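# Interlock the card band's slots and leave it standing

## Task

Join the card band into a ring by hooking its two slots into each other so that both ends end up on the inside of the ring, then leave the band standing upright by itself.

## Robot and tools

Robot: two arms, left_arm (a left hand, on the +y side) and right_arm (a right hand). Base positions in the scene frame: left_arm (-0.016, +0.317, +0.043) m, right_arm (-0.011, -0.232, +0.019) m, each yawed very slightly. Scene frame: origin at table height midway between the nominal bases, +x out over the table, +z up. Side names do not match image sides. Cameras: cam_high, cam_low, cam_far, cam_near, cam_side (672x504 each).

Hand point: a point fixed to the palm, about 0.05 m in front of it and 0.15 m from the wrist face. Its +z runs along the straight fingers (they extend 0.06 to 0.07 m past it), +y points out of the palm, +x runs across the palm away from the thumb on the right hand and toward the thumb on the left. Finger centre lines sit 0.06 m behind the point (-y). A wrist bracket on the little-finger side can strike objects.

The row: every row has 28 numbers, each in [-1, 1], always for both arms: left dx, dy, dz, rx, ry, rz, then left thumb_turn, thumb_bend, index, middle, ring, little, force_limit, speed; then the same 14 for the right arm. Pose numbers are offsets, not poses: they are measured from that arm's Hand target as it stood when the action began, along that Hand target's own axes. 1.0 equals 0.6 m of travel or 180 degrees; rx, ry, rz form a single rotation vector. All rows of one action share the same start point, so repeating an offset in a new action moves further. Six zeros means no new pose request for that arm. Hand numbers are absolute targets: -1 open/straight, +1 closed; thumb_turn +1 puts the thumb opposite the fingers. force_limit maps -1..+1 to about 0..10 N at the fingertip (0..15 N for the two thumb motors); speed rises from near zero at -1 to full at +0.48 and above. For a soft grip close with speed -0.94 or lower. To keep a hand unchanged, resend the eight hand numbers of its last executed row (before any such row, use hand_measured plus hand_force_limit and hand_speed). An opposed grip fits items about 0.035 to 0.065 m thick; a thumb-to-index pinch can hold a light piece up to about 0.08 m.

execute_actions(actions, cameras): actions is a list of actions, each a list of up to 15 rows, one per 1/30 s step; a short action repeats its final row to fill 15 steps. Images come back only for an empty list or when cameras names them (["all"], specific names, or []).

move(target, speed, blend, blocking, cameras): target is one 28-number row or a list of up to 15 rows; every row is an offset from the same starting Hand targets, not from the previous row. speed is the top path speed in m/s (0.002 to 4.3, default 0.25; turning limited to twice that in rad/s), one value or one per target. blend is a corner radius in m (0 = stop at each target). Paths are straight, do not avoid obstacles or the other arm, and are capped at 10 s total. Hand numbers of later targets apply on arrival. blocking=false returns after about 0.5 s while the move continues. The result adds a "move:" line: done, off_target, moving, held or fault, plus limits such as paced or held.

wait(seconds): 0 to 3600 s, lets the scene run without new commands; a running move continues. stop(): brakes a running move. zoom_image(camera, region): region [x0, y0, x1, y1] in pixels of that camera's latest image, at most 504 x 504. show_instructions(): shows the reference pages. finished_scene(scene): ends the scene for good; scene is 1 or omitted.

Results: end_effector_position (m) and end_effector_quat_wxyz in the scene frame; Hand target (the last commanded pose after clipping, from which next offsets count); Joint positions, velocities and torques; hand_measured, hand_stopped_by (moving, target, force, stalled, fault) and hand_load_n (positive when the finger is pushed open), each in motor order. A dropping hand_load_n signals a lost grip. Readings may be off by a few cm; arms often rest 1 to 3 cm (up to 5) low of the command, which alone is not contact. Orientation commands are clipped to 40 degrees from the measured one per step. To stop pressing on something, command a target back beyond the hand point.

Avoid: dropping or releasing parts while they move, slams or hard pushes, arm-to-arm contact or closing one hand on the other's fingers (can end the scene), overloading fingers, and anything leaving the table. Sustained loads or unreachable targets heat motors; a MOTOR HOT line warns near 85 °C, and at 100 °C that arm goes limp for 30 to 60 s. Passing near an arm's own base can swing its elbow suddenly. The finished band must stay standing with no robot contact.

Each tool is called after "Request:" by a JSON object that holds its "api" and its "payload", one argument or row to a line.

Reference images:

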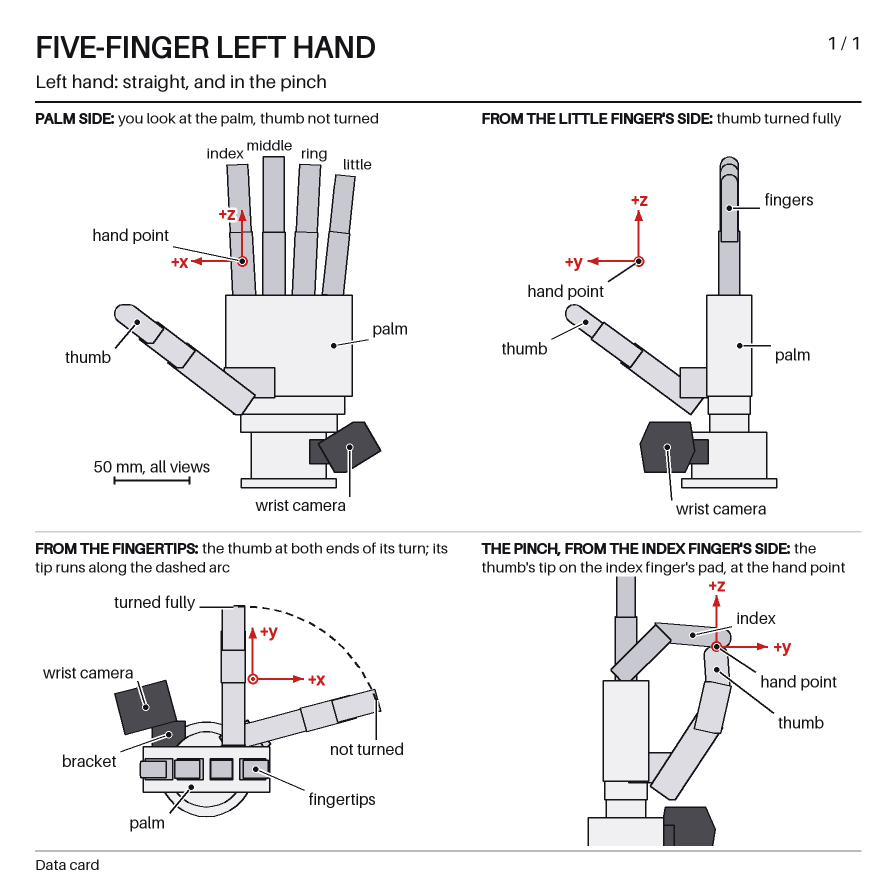

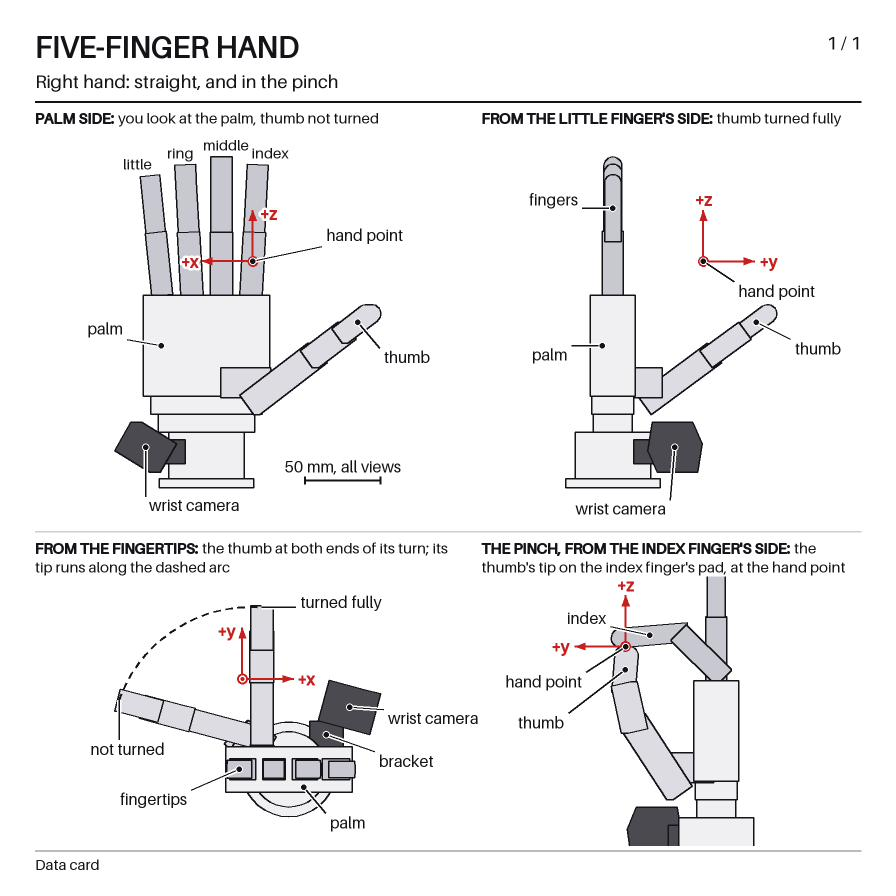

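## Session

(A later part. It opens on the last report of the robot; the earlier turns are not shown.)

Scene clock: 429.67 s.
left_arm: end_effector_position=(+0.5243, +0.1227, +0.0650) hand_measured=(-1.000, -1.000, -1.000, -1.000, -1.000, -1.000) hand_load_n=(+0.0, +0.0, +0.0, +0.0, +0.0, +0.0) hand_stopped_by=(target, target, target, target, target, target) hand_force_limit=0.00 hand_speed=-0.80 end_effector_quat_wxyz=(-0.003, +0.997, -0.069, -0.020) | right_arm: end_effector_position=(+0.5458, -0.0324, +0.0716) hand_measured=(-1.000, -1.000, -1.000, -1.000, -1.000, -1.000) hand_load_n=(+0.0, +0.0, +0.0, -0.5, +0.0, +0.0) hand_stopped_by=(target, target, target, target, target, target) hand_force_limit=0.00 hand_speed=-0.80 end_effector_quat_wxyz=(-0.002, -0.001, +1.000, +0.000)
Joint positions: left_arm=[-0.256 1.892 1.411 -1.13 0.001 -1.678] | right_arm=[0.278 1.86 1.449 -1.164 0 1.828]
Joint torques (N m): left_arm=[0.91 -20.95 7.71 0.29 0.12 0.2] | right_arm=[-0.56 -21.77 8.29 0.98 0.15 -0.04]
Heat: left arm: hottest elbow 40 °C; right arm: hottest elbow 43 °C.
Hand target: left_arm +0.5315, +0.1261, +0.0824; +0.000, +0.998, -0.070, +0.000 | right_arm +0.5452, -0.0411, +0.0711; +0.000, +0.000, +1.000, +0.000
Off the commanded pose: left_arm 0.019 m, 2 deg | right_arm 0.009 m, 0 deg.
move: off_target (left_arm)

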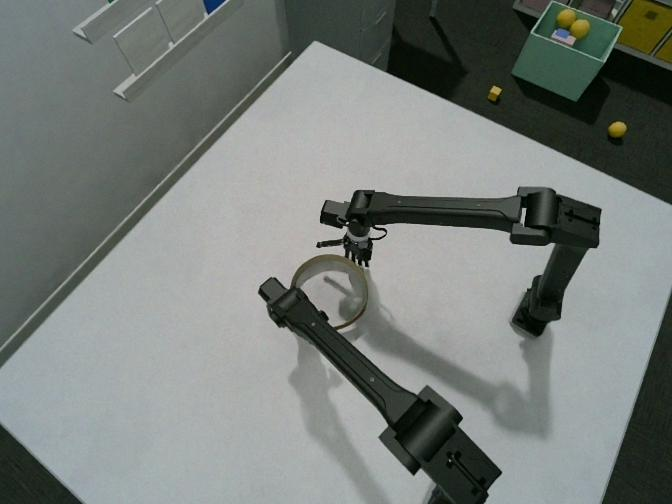

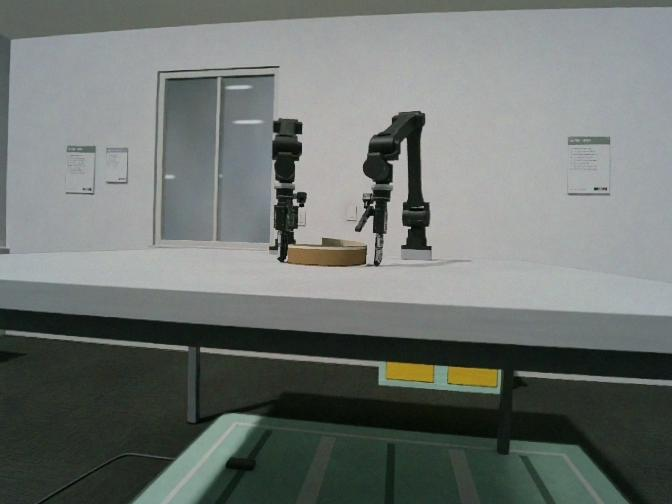

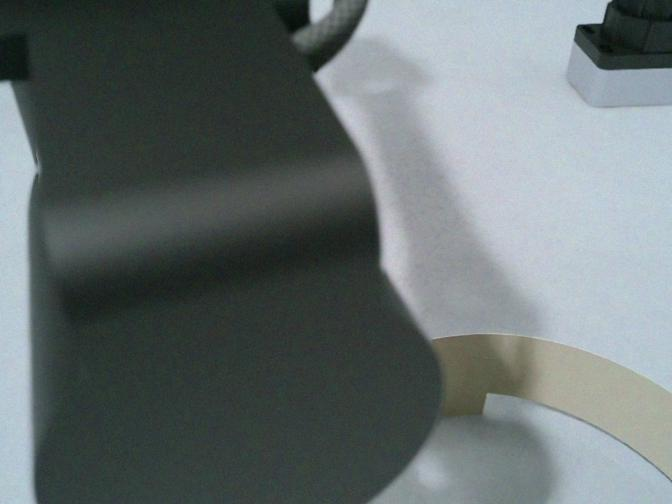

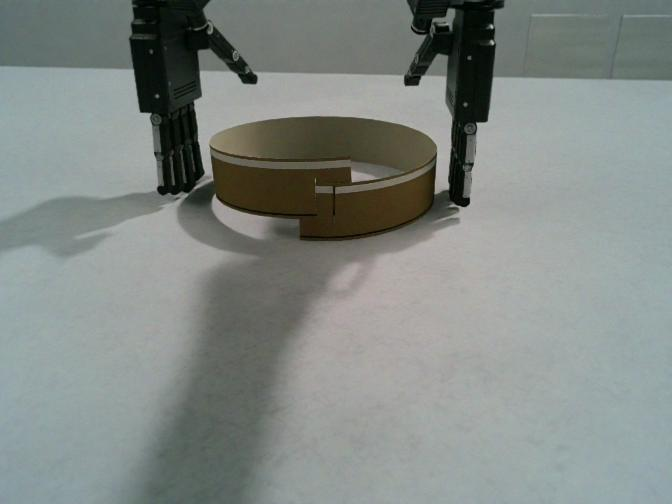

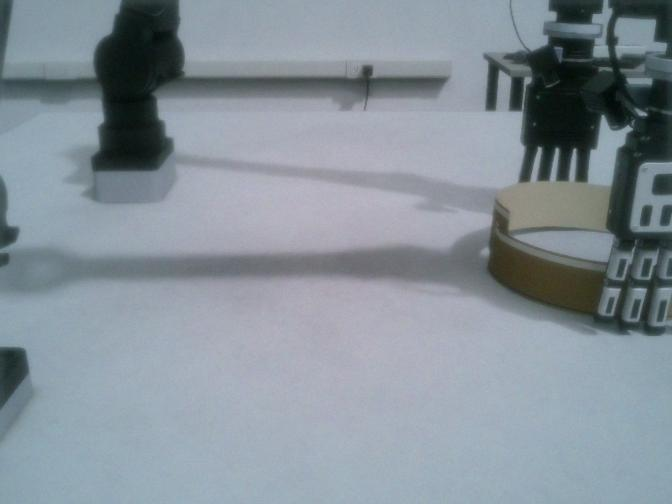

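Request:
{"api": "move", "payload": {
  "target": [
    [-0.0055,-0.0397,-0.23,0,0,0,-1,-1,-1,-1,-1,-1,0,-0.8, 0,-0.065,-0.248,0,0,0,-1,-1,-1,-1,-1,-1,0,-0.8],
    [-0.227,-0.042,-0.23,0.2790,0.4135,0.5107,1,-0.4,-0.4,-0.4,-1,-1,0,-0.3, 0.242,-0.098,-0.248,0.2547,-0.4412,-0.5448,1,-0.4,-0.4,-0.4,-1,-1,0,-0.3]
  ],
  "cameras": ["all"],
  "speed": 0.2
}}

Scene clock: 491.47 s.
left_arm: end_effector_position=(+0.3959, +0.1666, +0.2084) hand_measured=(+1.000, -0.400, -0.400, -0.400, -1.000, -1.000) hand_load_n=(+0.0, +0.0, +0.0, +0.0, +0.0, +0.0) hand_stopped_by=(target, target, target, target, target, target) hand_force_limit=0.00 hand_speed=-0.30 end_effector_quat_wxyz=(+0.300, -0.398, +0.680, -0.538) | right_arm: end_effector_position=(+0.4004, -0.0936, +0.2205) hand_measured=(+1.000, -0.400, -0.400, -0.400, -1.000, -1.000) hand_load_n=(+0.0, +0.0, +0.0, +0.0, +0.0, +0.0) hand_stopped_by=(target, target, target, target, target, target) hand_force_limit=0.00 hand_speed=-0.30 end_effector_quat_wxyz=(-0.545, +0.676, -0.392, +0.304)
Joint positions: left_arm=[-0.131 1.024 0.473 0.286 0.4 0.083] | right_arm=[0.095 0.949 0.526 0.176 -0.448 -0.092]
Joint torques (N m): left_arm=[1.38 -6.83 9.13 1.99 0.27 0.19] | right_arm=[-0.26 -6.24 10.26 3.11 -0.06 -0.06]
Heat: left arm: hottest shoulder 42 °C; right arm: hottest elbow 40 °C.
Hand target: left_arm +0.4001, +0.1701, +0.2204; +0.315, -0.388, +0.673, -0.545 | right_arm +0.4000, -0.0999, +0.2200; -0.545, +0.673, -0.388, +0.315
Off the commanded pose: left_arm 0.013 m, 2 deg | right_arm 0.006 m, 1 deg.
move: off_target (left_arm); target 2's new numbers were sent with left_arm's hand 0.013 m and 2 deg from that target

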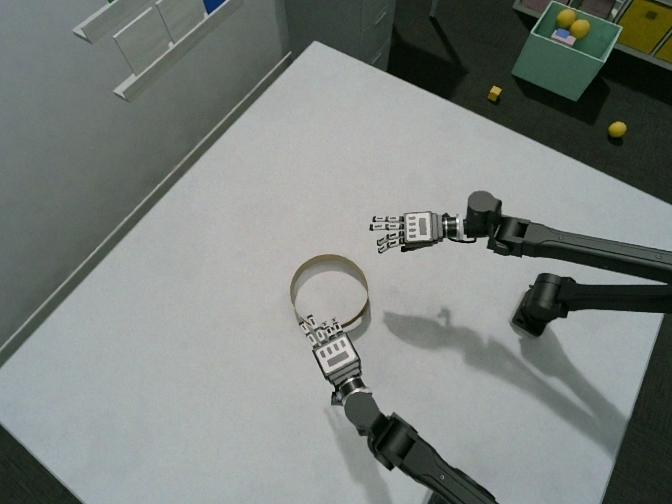

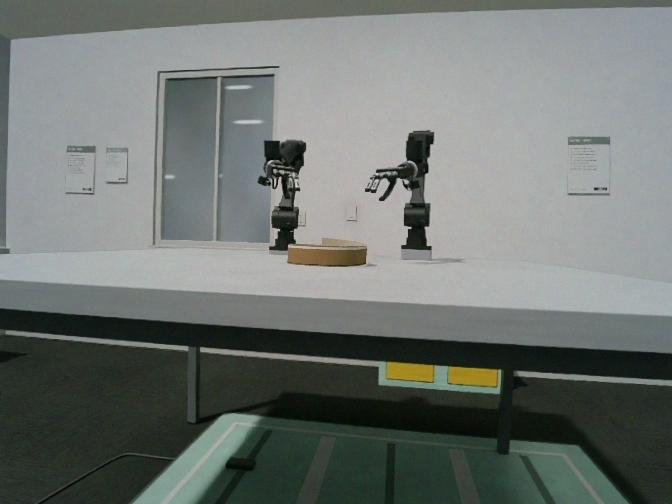

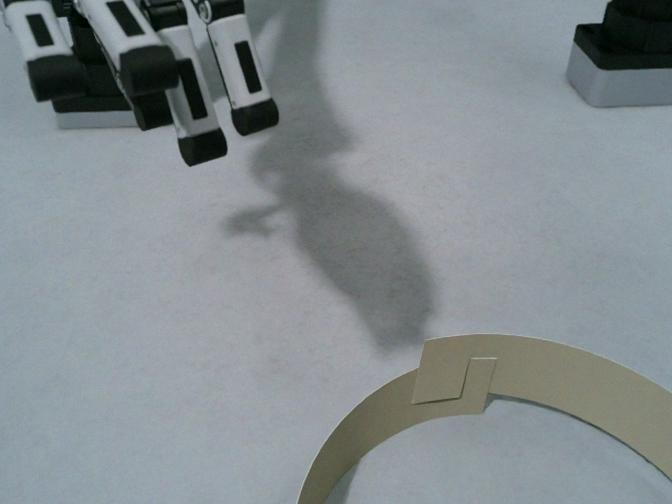

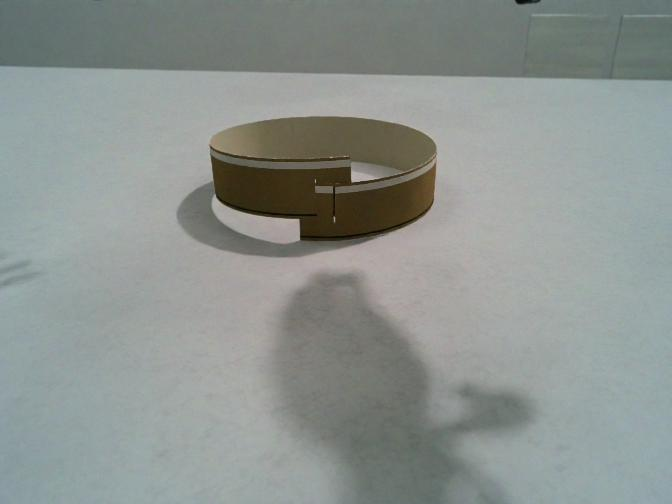

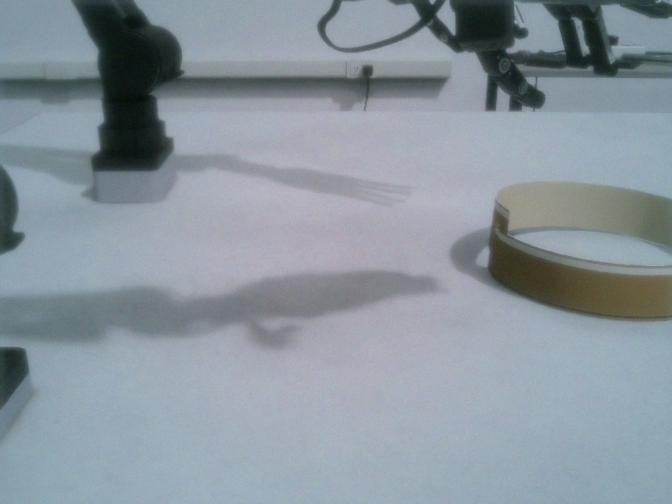

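Request:
{"api": "move", "payload": {
  "target": [0.0873,0.2468,0.041,0,0,0,1,-0.4,-0.4,-0.4,-1,-1,0,-0.3, -0.110,0.244,0.054,0,0,0,1,-0.4,-0.4,-0.4,-1,-1,0,-0.3],
  "cameras": ["all"],
  "speed": 0.1
}}

Scene clock: 506.77 s.
left_arm: end_effector_position=(+0.3676, +0.1319, +0.0678) hand_measured=(+1.000, -0.400, -0.400, -0.400, -1.000, -1.000) hand_load_n=(+0.0, +0.0, +0.0, +0.5, +0.0, +0.0) hand_stopped_by=(target, target, target, target, target, target) hand_force_limit=0.00 hand_speed=-0.30 end_effector_quat_wxyz=(+0.315, -0.389, +0.677, -0.539) | right_arm: end_effector_position=(+0.3734, -0.0468, +0.0739) hand_measured=(+1.000, -0.400, -0.400, -0.400, -1.000, -1.000) hand_load_n=(+0.0, +0.0, +0.0, +0.0, +0.0, -0.5) hand_stopped_by=(target, target, target, target, target, target) hand_force_limit=0.00 hand_speed=-0.30 end_effector_quat_wxyz=(-0.542, +0.673, -0.387, +0.322)
Joint positions: left_arm=[-0.291 1.543 0.248 1.066 0.234 0.061] | right_arm=[0.306 1.383 0.257 0.915 -0.221 -0.061]
Joint torques (N m): left_arm=[0.03 -7.47 4.37 2.14 0.03 0.01] | right_arm=[2.26 -6.83 5.86 3.22 0.18 0.21]
Heat: left arm: hottest shoulder 41 °C; right arm: hottest elbow 40 °C.
Hand target: left_arm +0.3681, +0.1283, +0.0702; +0.315, -0.388, +0.673, -0.545 | right_arm +0.3682, -0.0423, +0.0701; -0.545, +0.673, -0.388, +0.315
Off the commanded pose: left_arm 0.005 m, 1 deg | right_arm 0.008 m, 1 deg.
move: done

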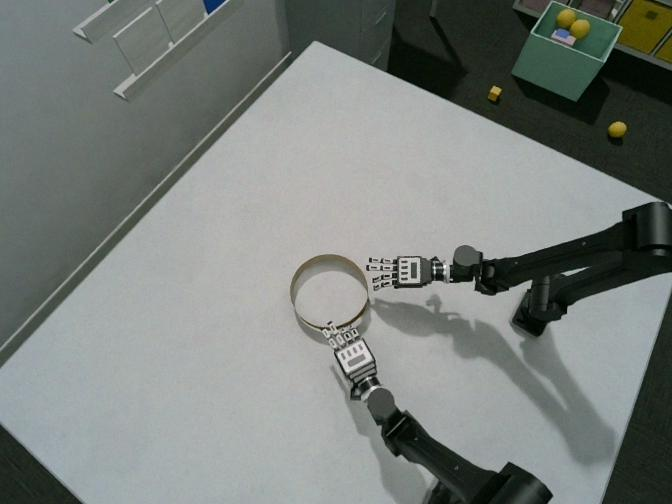

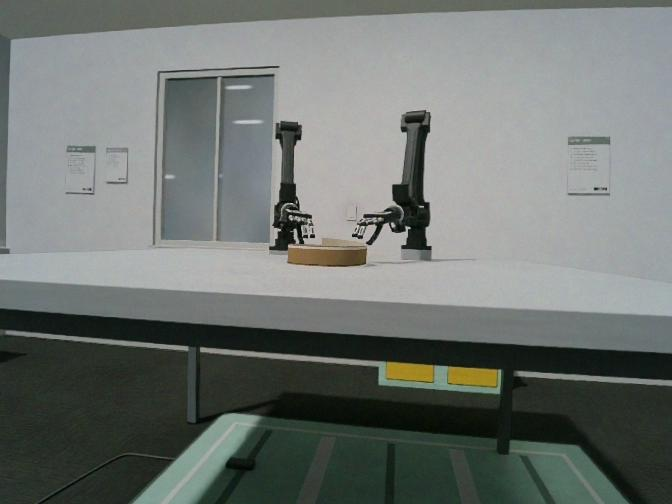

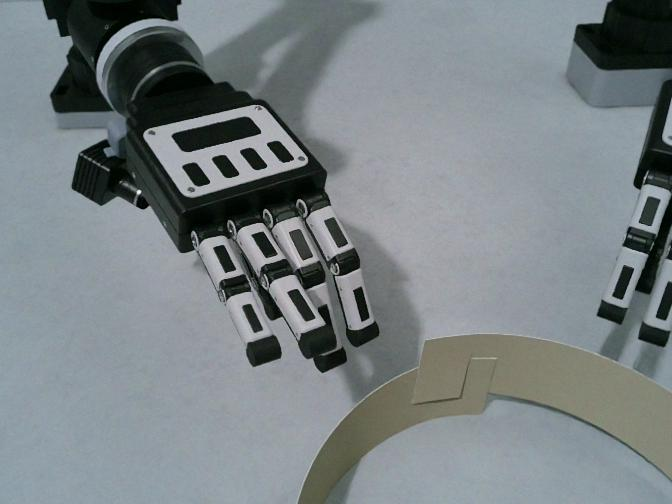

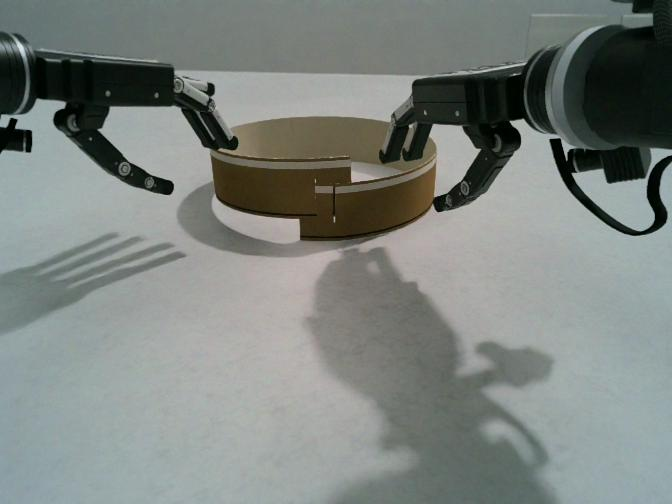

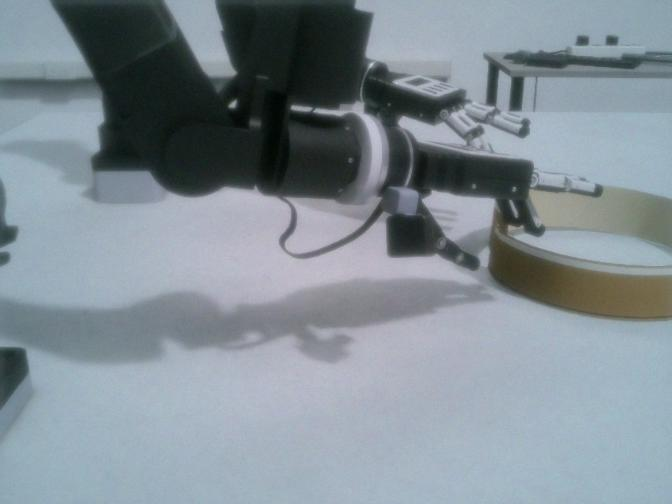

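Request:
{"api": "zoom_image", "payload": {
  "camera": "cam_high",
  "region": [280, 240, 440, 400]
}}

Request:
{"api": "zoom_image", "payload": {
  "camera": "cam_side",
  "region": [340, 60, 672, 340]
}}

Scaled by 3.150 from the camera's image (finer frame: 960x720).

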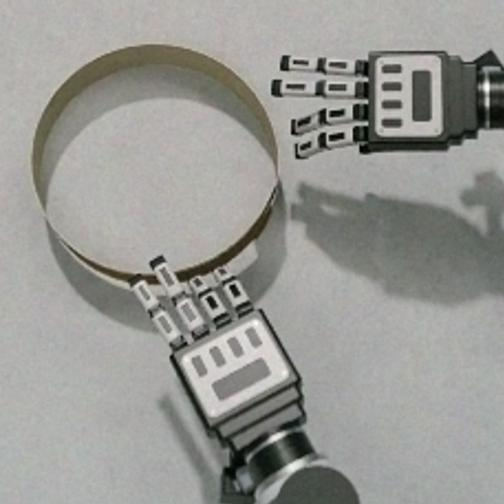

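Scaled by 1.518 from the camera's image (finer frame: 960x720).

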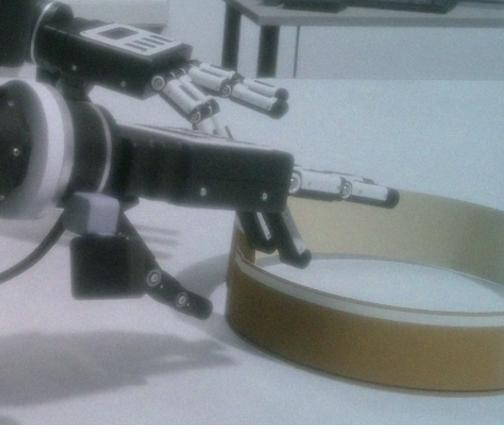

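Request:
{"api": "move", "payload": {
  "target": [0,-0.0104,0.0489,0,0,0,1,-0.4,-0.4,-0.4,-1,-1,0,-0.3, 0,-0.0139,0.0652,0,0,0,1,-0.4,-0.4,-0.4,-1,-1,0,-0.3],
  "cameras": ["all"],
  "speed": 0.06
}}

Request:
{"api": "zoom_image", "payload": {
  "camera": "cam_near",
  "region": [130, 40, 530, 290]
}}

Request:
{"api": "zoom_image", "payload": {
  "camera": "cam_high",
  "region": [280, 240, 440, 400]
}}

Scene clock: 532.50 s.
left_arm: end_effector_position=(+0.3865, +0.1199, +0.0683) hand_measured=(+1.000, -0.400, -0.400, -0.400, -1.000, -1.000) hand_load_n=(+0.0, +0.0, -0.5, +0.0, +0.0, -0.5) hand_stopped_by=(target, target, target, target, target, target) hand_force_limit=0.00 hand_speed=-0.30 end_effector_quat_wxyz=(+0.318, -0.388, +0.675, -0.541) | right_arm: end_effector_position=(+0.3925, -0.0326, +0.0635) hand_measured=(+1.000, -0.400, -0.400, -0.400, -1.000, -1.000) hand_load_n=(+0.0, +0.0, +0.0, +0.0, +0.0, +0.0) hand_stopped_by=(target, target, target, target, target, target) hand_force_limit=0.00 hand_speed=-0.30 end_effector_quat_wxyz=(-0.535, +0.678, -0.392, +0.316)
Joint positions: left_arm=[-0.314 1.585 0.303 1.063 0.21 0.055] | right_arm=[0.336 1.469 0.32 0.915 -0.191 -0.054]
Joint torques (N m): left_arm=[-0.15 -8.18 6.35 1.09 0.02 0.01] | right_arm=[2.14 -7.71 8.99 2.78 0.17 0.22]
Heat: left arm: hottest shoulder 39 °C; right arm: hottest elbow 39 °C.
Hand target: left_arm +0.3941, +0.1131, +0.0703; +0.315, -0.388, +0.673, -0.545 | right_arm +0.4027, -0.0222, +0.0699; -0.545, +0.673, -0.388, +0.315
Off the commanded pose: left_arm 0.010 m, 1 deg | right_arm 0.016 m, 1 deg.
move: off_target (right_arm)

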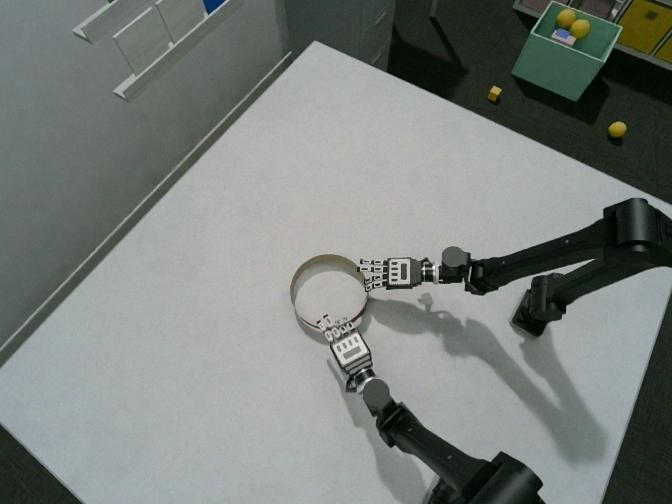

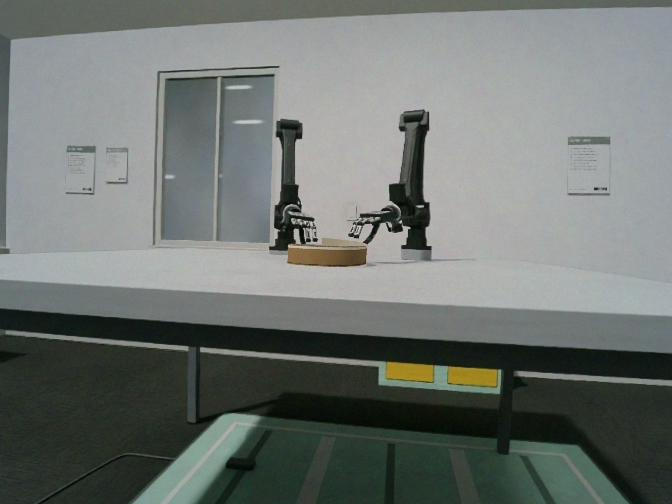

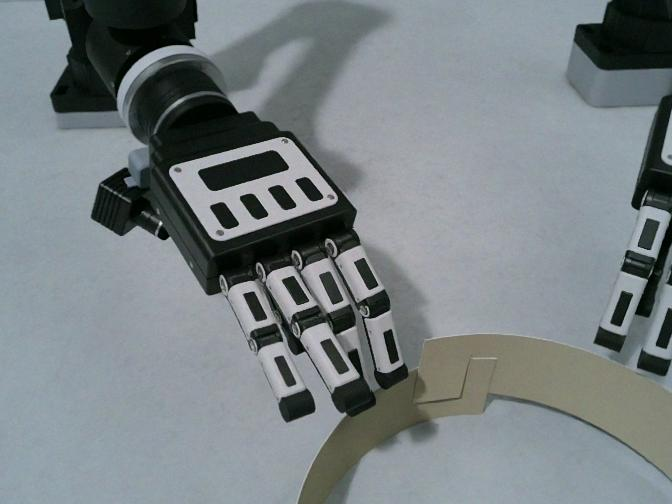

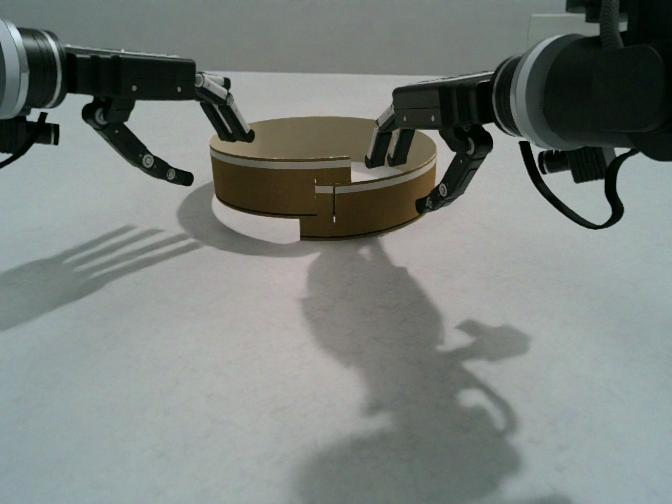

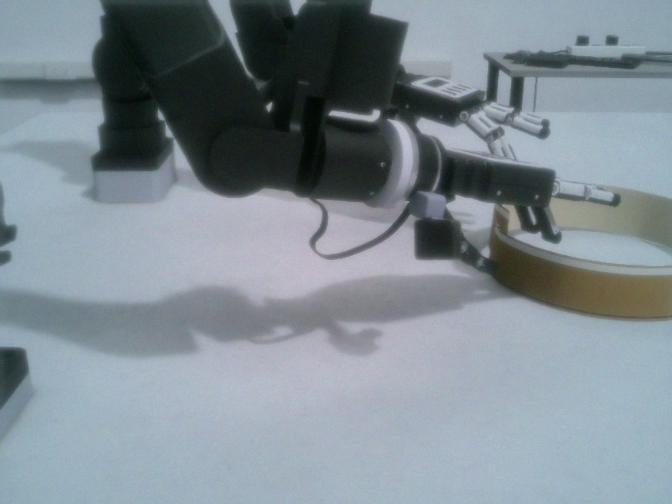

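Scaled by 1.260 from the camera's image (finer frame: 960x720).

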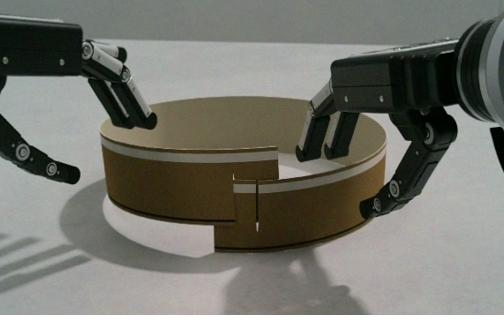

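Scaled by 3.150 from the camera's image (finer frame: 960x720).

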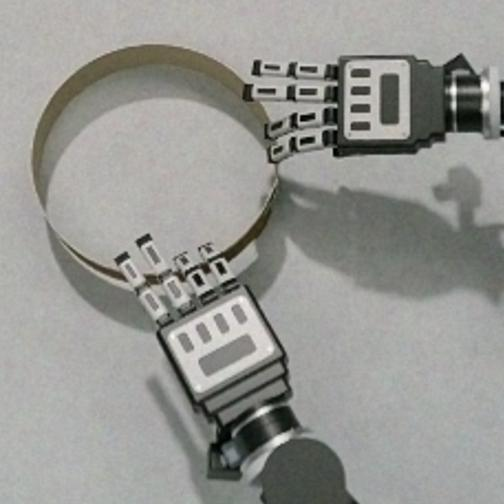

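Request:
{"api": "move", "payload": {
  "target": [0,-0.0069,0.0326,0,0,0,1,-0.4,-0.4,-0.4,-1,-1,0,-0.3, 0,-0.0069,0.0326,0,0,0,1,-0.4,-0.4,-0.4,-1,-1,0,-0.3],
  "cameras": ["all"],
  "speed": 0.06
}}

Request:
{"api": "zoom_image", "payload": {
  "camera": "cam_near",
  "region": [130, 40, 530, 290]
}}

Request:
{"api": "zoom_image", "payload": {
  "camera": "cam_high",
  "region": [280, 240, 440, 400]
}}

Scene clock: 558.47 s.
left_arm: end_effector_position=(+0.4040, +0.1102, +0.0683) hand_measured=(+1.000, -0.400, -0.400, -0.400, -1.000, -1.000) hand_load_n=(+0.0, +0.0, +0.0, +0.0, +0.0, +0.0) hand_stopped_by=(target, target, target, target, target, target) hand_force_limit=0.00 hand_speed=-0.30 end_effector_quat_wxyz=(+0.318, -0.388, +0.675, -0.541) | right_arm: end_effector_position=(+0.4110, -0.0226, +0.0664) hand_measured=(+1.000, -0.400, -0.400, -0.400, -1.000, -1.000) hand_load_n=(+0.0, +0.5, +0.0, +0.0, +0.0, +0.0) hand_stopped_by=(target, target, target, target, target, target) hand_force_limit=0.00 hand_speed=-0.30 end_effector_quat_wxyz=(-0.538, +0.676, -0.390, +0.319)
Joint positions: left_arm=[-0.328 1.616 0.355 1.042 0.196 0.052] | right_arm=[0.348 1.51 0.372 0.915 -0.179 -0.052]
Joint torques (N m): left_arm=[-0.09 -8.35 6.56 1.1 0.02 0.03] | right_arm=[2.2 -8.18 9.1 2.37 0.16 0.22]
Heat: left arm: hottest shoulder 39 °C; right arm: hottest elbow 40 °C.
Hand target: left_arm +0.4114, +0.1032, +0.0701; +0.315, -0.388, +0.673, -0.545 | right_arm +0.4200, -0.0122, +0.0699; -0.545, +0.673, -0.388, +0.315
Off the commanded pose: left_arm 0.010 m, 1 deg | right_arm 0.014 m, 1 deg.
move: off_target (right_arm)

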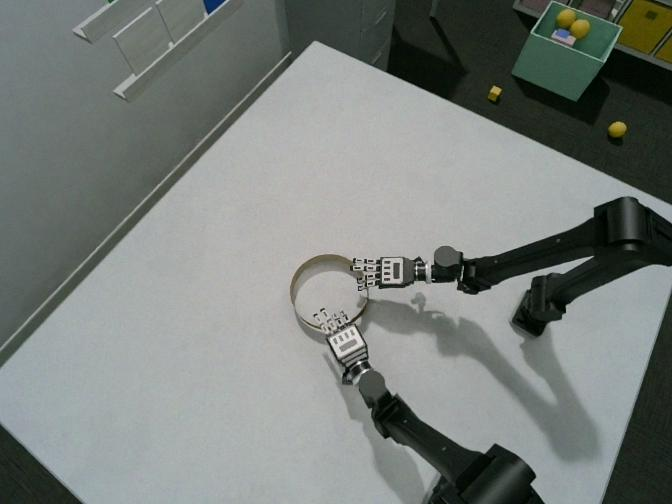

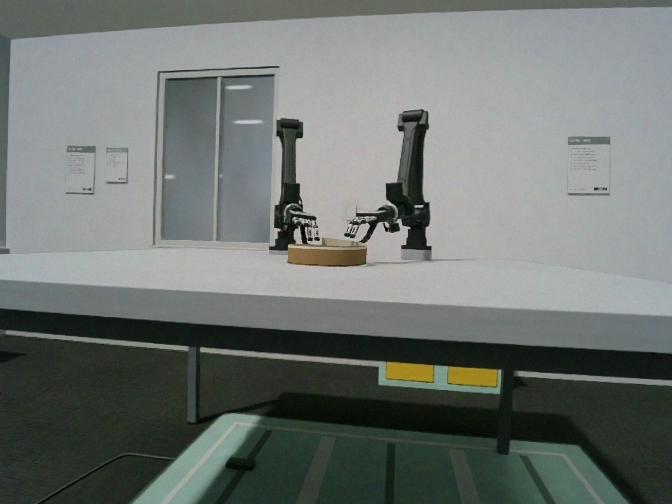

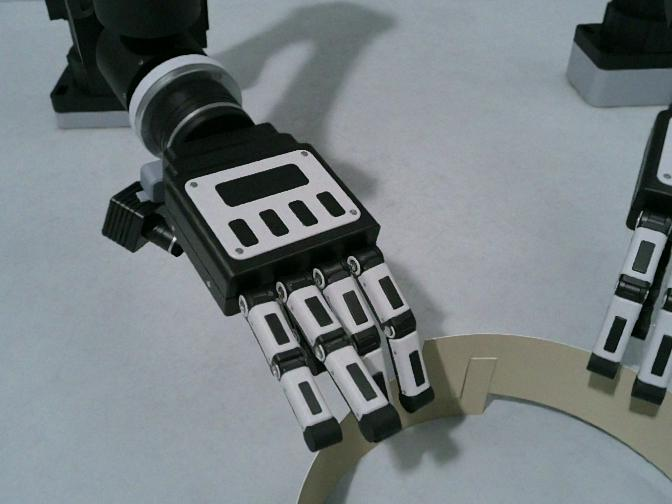

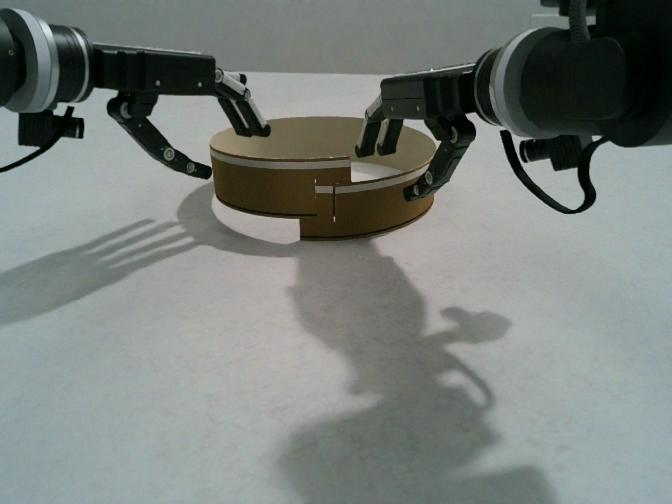

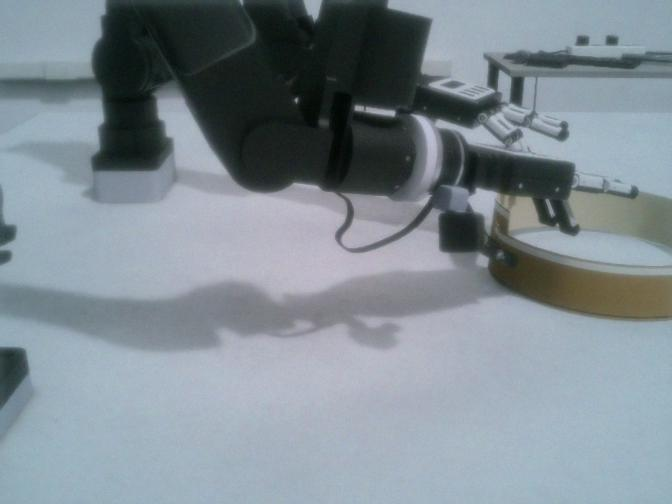

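Scaled by 1.260 from the camera's image (finer frame: 960x720).

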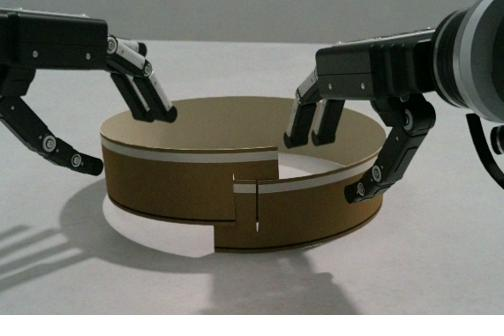

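Scaled by 3.150 from the camera's image (finer frame: 960x720).

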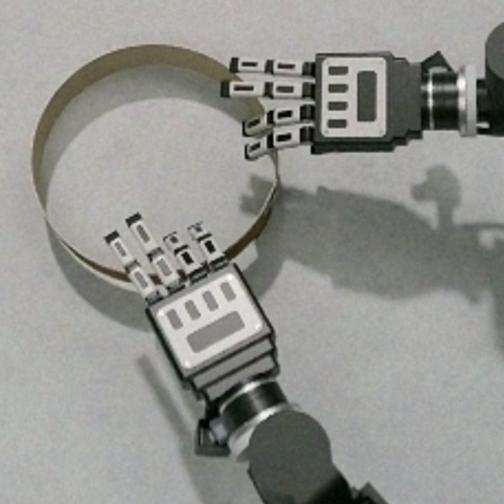

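Request:
{"api": "move", "payload": {
  "target": [
    [0,0.001,0,0,0,0,1,-0.4,-0.4,-0.4,-1,-1,0,-0.3, 0.0417,0,0,0,0,0,1,-0.4,-0.4,-0.4,-1,-1,0,-0.3],
    [0,0.0245,0.0052,0,0,0,1,-0.4,-0.4,-0.4,-1,-1,0,-0.3, 0.0417,0.0245,0.0052,0,0,0,1,-0.4,-0.4,-0.4,-1,-1,0,-0.3]
  ],
  "cameras": ["all"],
  "speed": 0.06
}}

Request:
{"api": "zoom_image", "payload": {
  "camera": "cam_near",
  "region": [130, 40, 530, 290]
}}

Request:
{"api": "zoom_image", "payload": {
  "camera": "cam_high",
  "region": [280, 240, 440, 400]
}}

Scene clock: 575.27 s.
left_arm: end_effector_position=(+0.4007, +0.1113, +0.0456) hand_measured=(+1.000, -0.400, -0.400, -0.400, -1.000, -1.000) hand_load_n=(+0.0, +0.0, +0.0, +0.0, +0.0, +0.0) hand_stopped_by=(target, target, target, target, target, target) hand_force_limit=0.00 hand_speed=-0.30 end_effector_quat_wxyz=(+0.310, -0.395, +0.682, -0.532) | right_arm: end_effector_position=(+0.4171, -0.0335, +0.0470) hand_measured=(+1.000, -0.400, -0.400, -0.400, -1.000, -1.000) hand_load_n=(+0.0, +0.0, +0.0, +0.0, -0.5, +0.0) hand_stopped_by=(target, target, target, target, target, target) hand_force_limit=0.00 hand_speed=-0.30 end_effector_quat_wxyz=(-0.538, +0.681, -0.394, +0.303)
Joint positions: left_arm=[-0.328 1.692 0.355 1.088 0.196 0.052] | right_arm=[0.294 1.589 0.384 0.956 -0.251 -0.051]
Joint torques (N m): left_arm=[0.03 -9.58 5.87 2.04 0.04 0.03] | right_arm=[0.26 -9.76 8.21 3.18 -0.01 0]
Heat: left arm: hottest shoulder 38 °C; right arm: hottest elbow 40 °C.
Hand target: left_arm +0.4114, +0.1033, +0.0551; +0.315, -0.388, +0.673, -0.545 | right_arm +0.4325, -0.0339, +0.0548; -0.545, +0.673, -0.388, +0.315
Off the commanded pose: left_arm 0.016 m, 2 deg | right_arm 0.017 m, 2 deg.
move: off_target (left_arm, right_arm)

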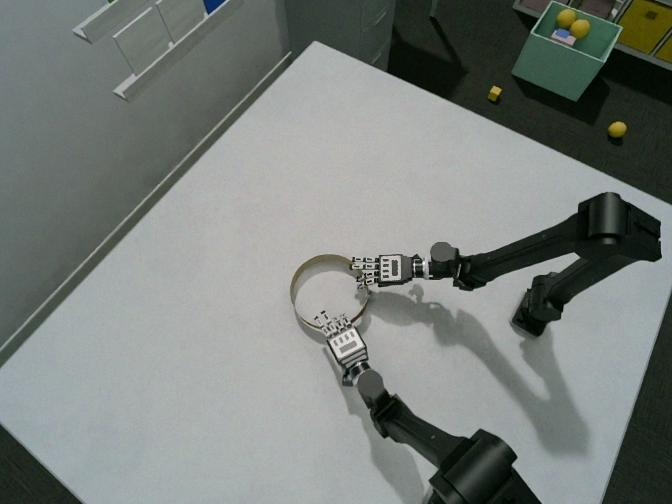

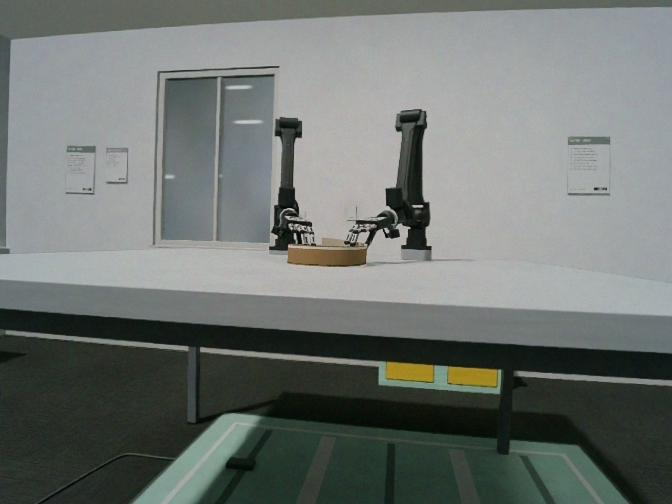

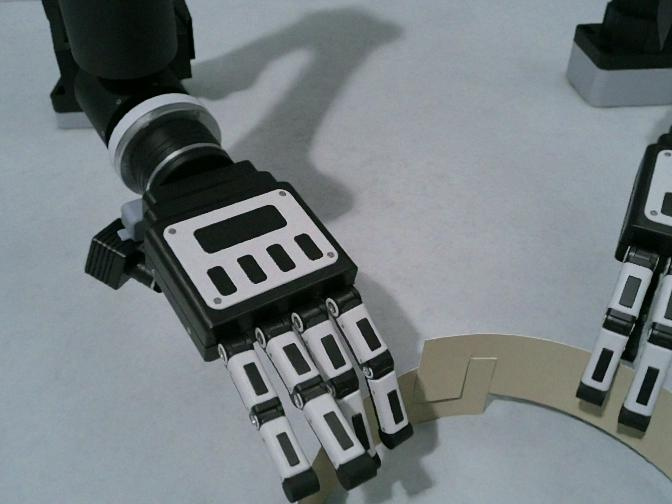

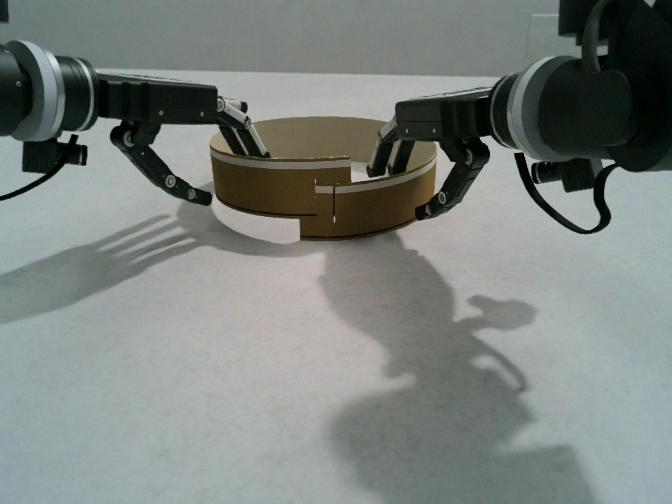

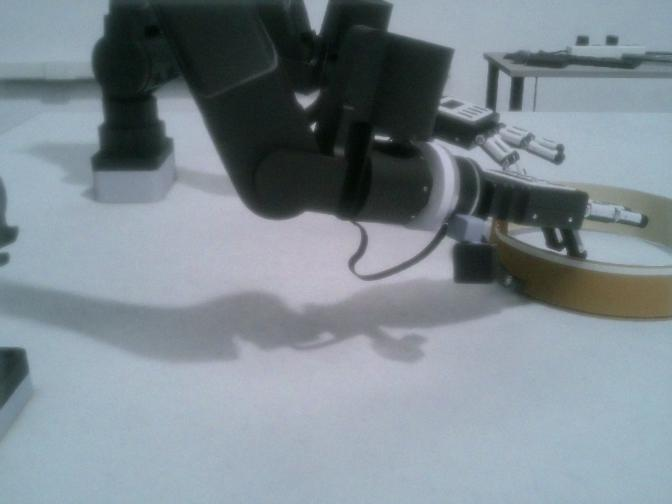

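Scaled by 1.260 from the camera's image (finer frame: 960x720).

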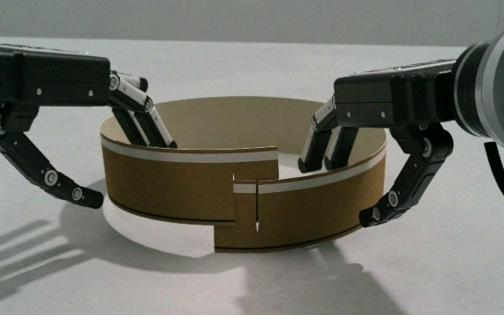

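Scaled by 3.150 from the camera's image (finer frame: 960x720).

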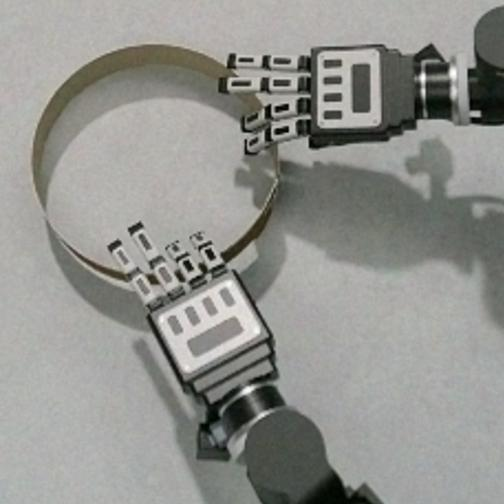

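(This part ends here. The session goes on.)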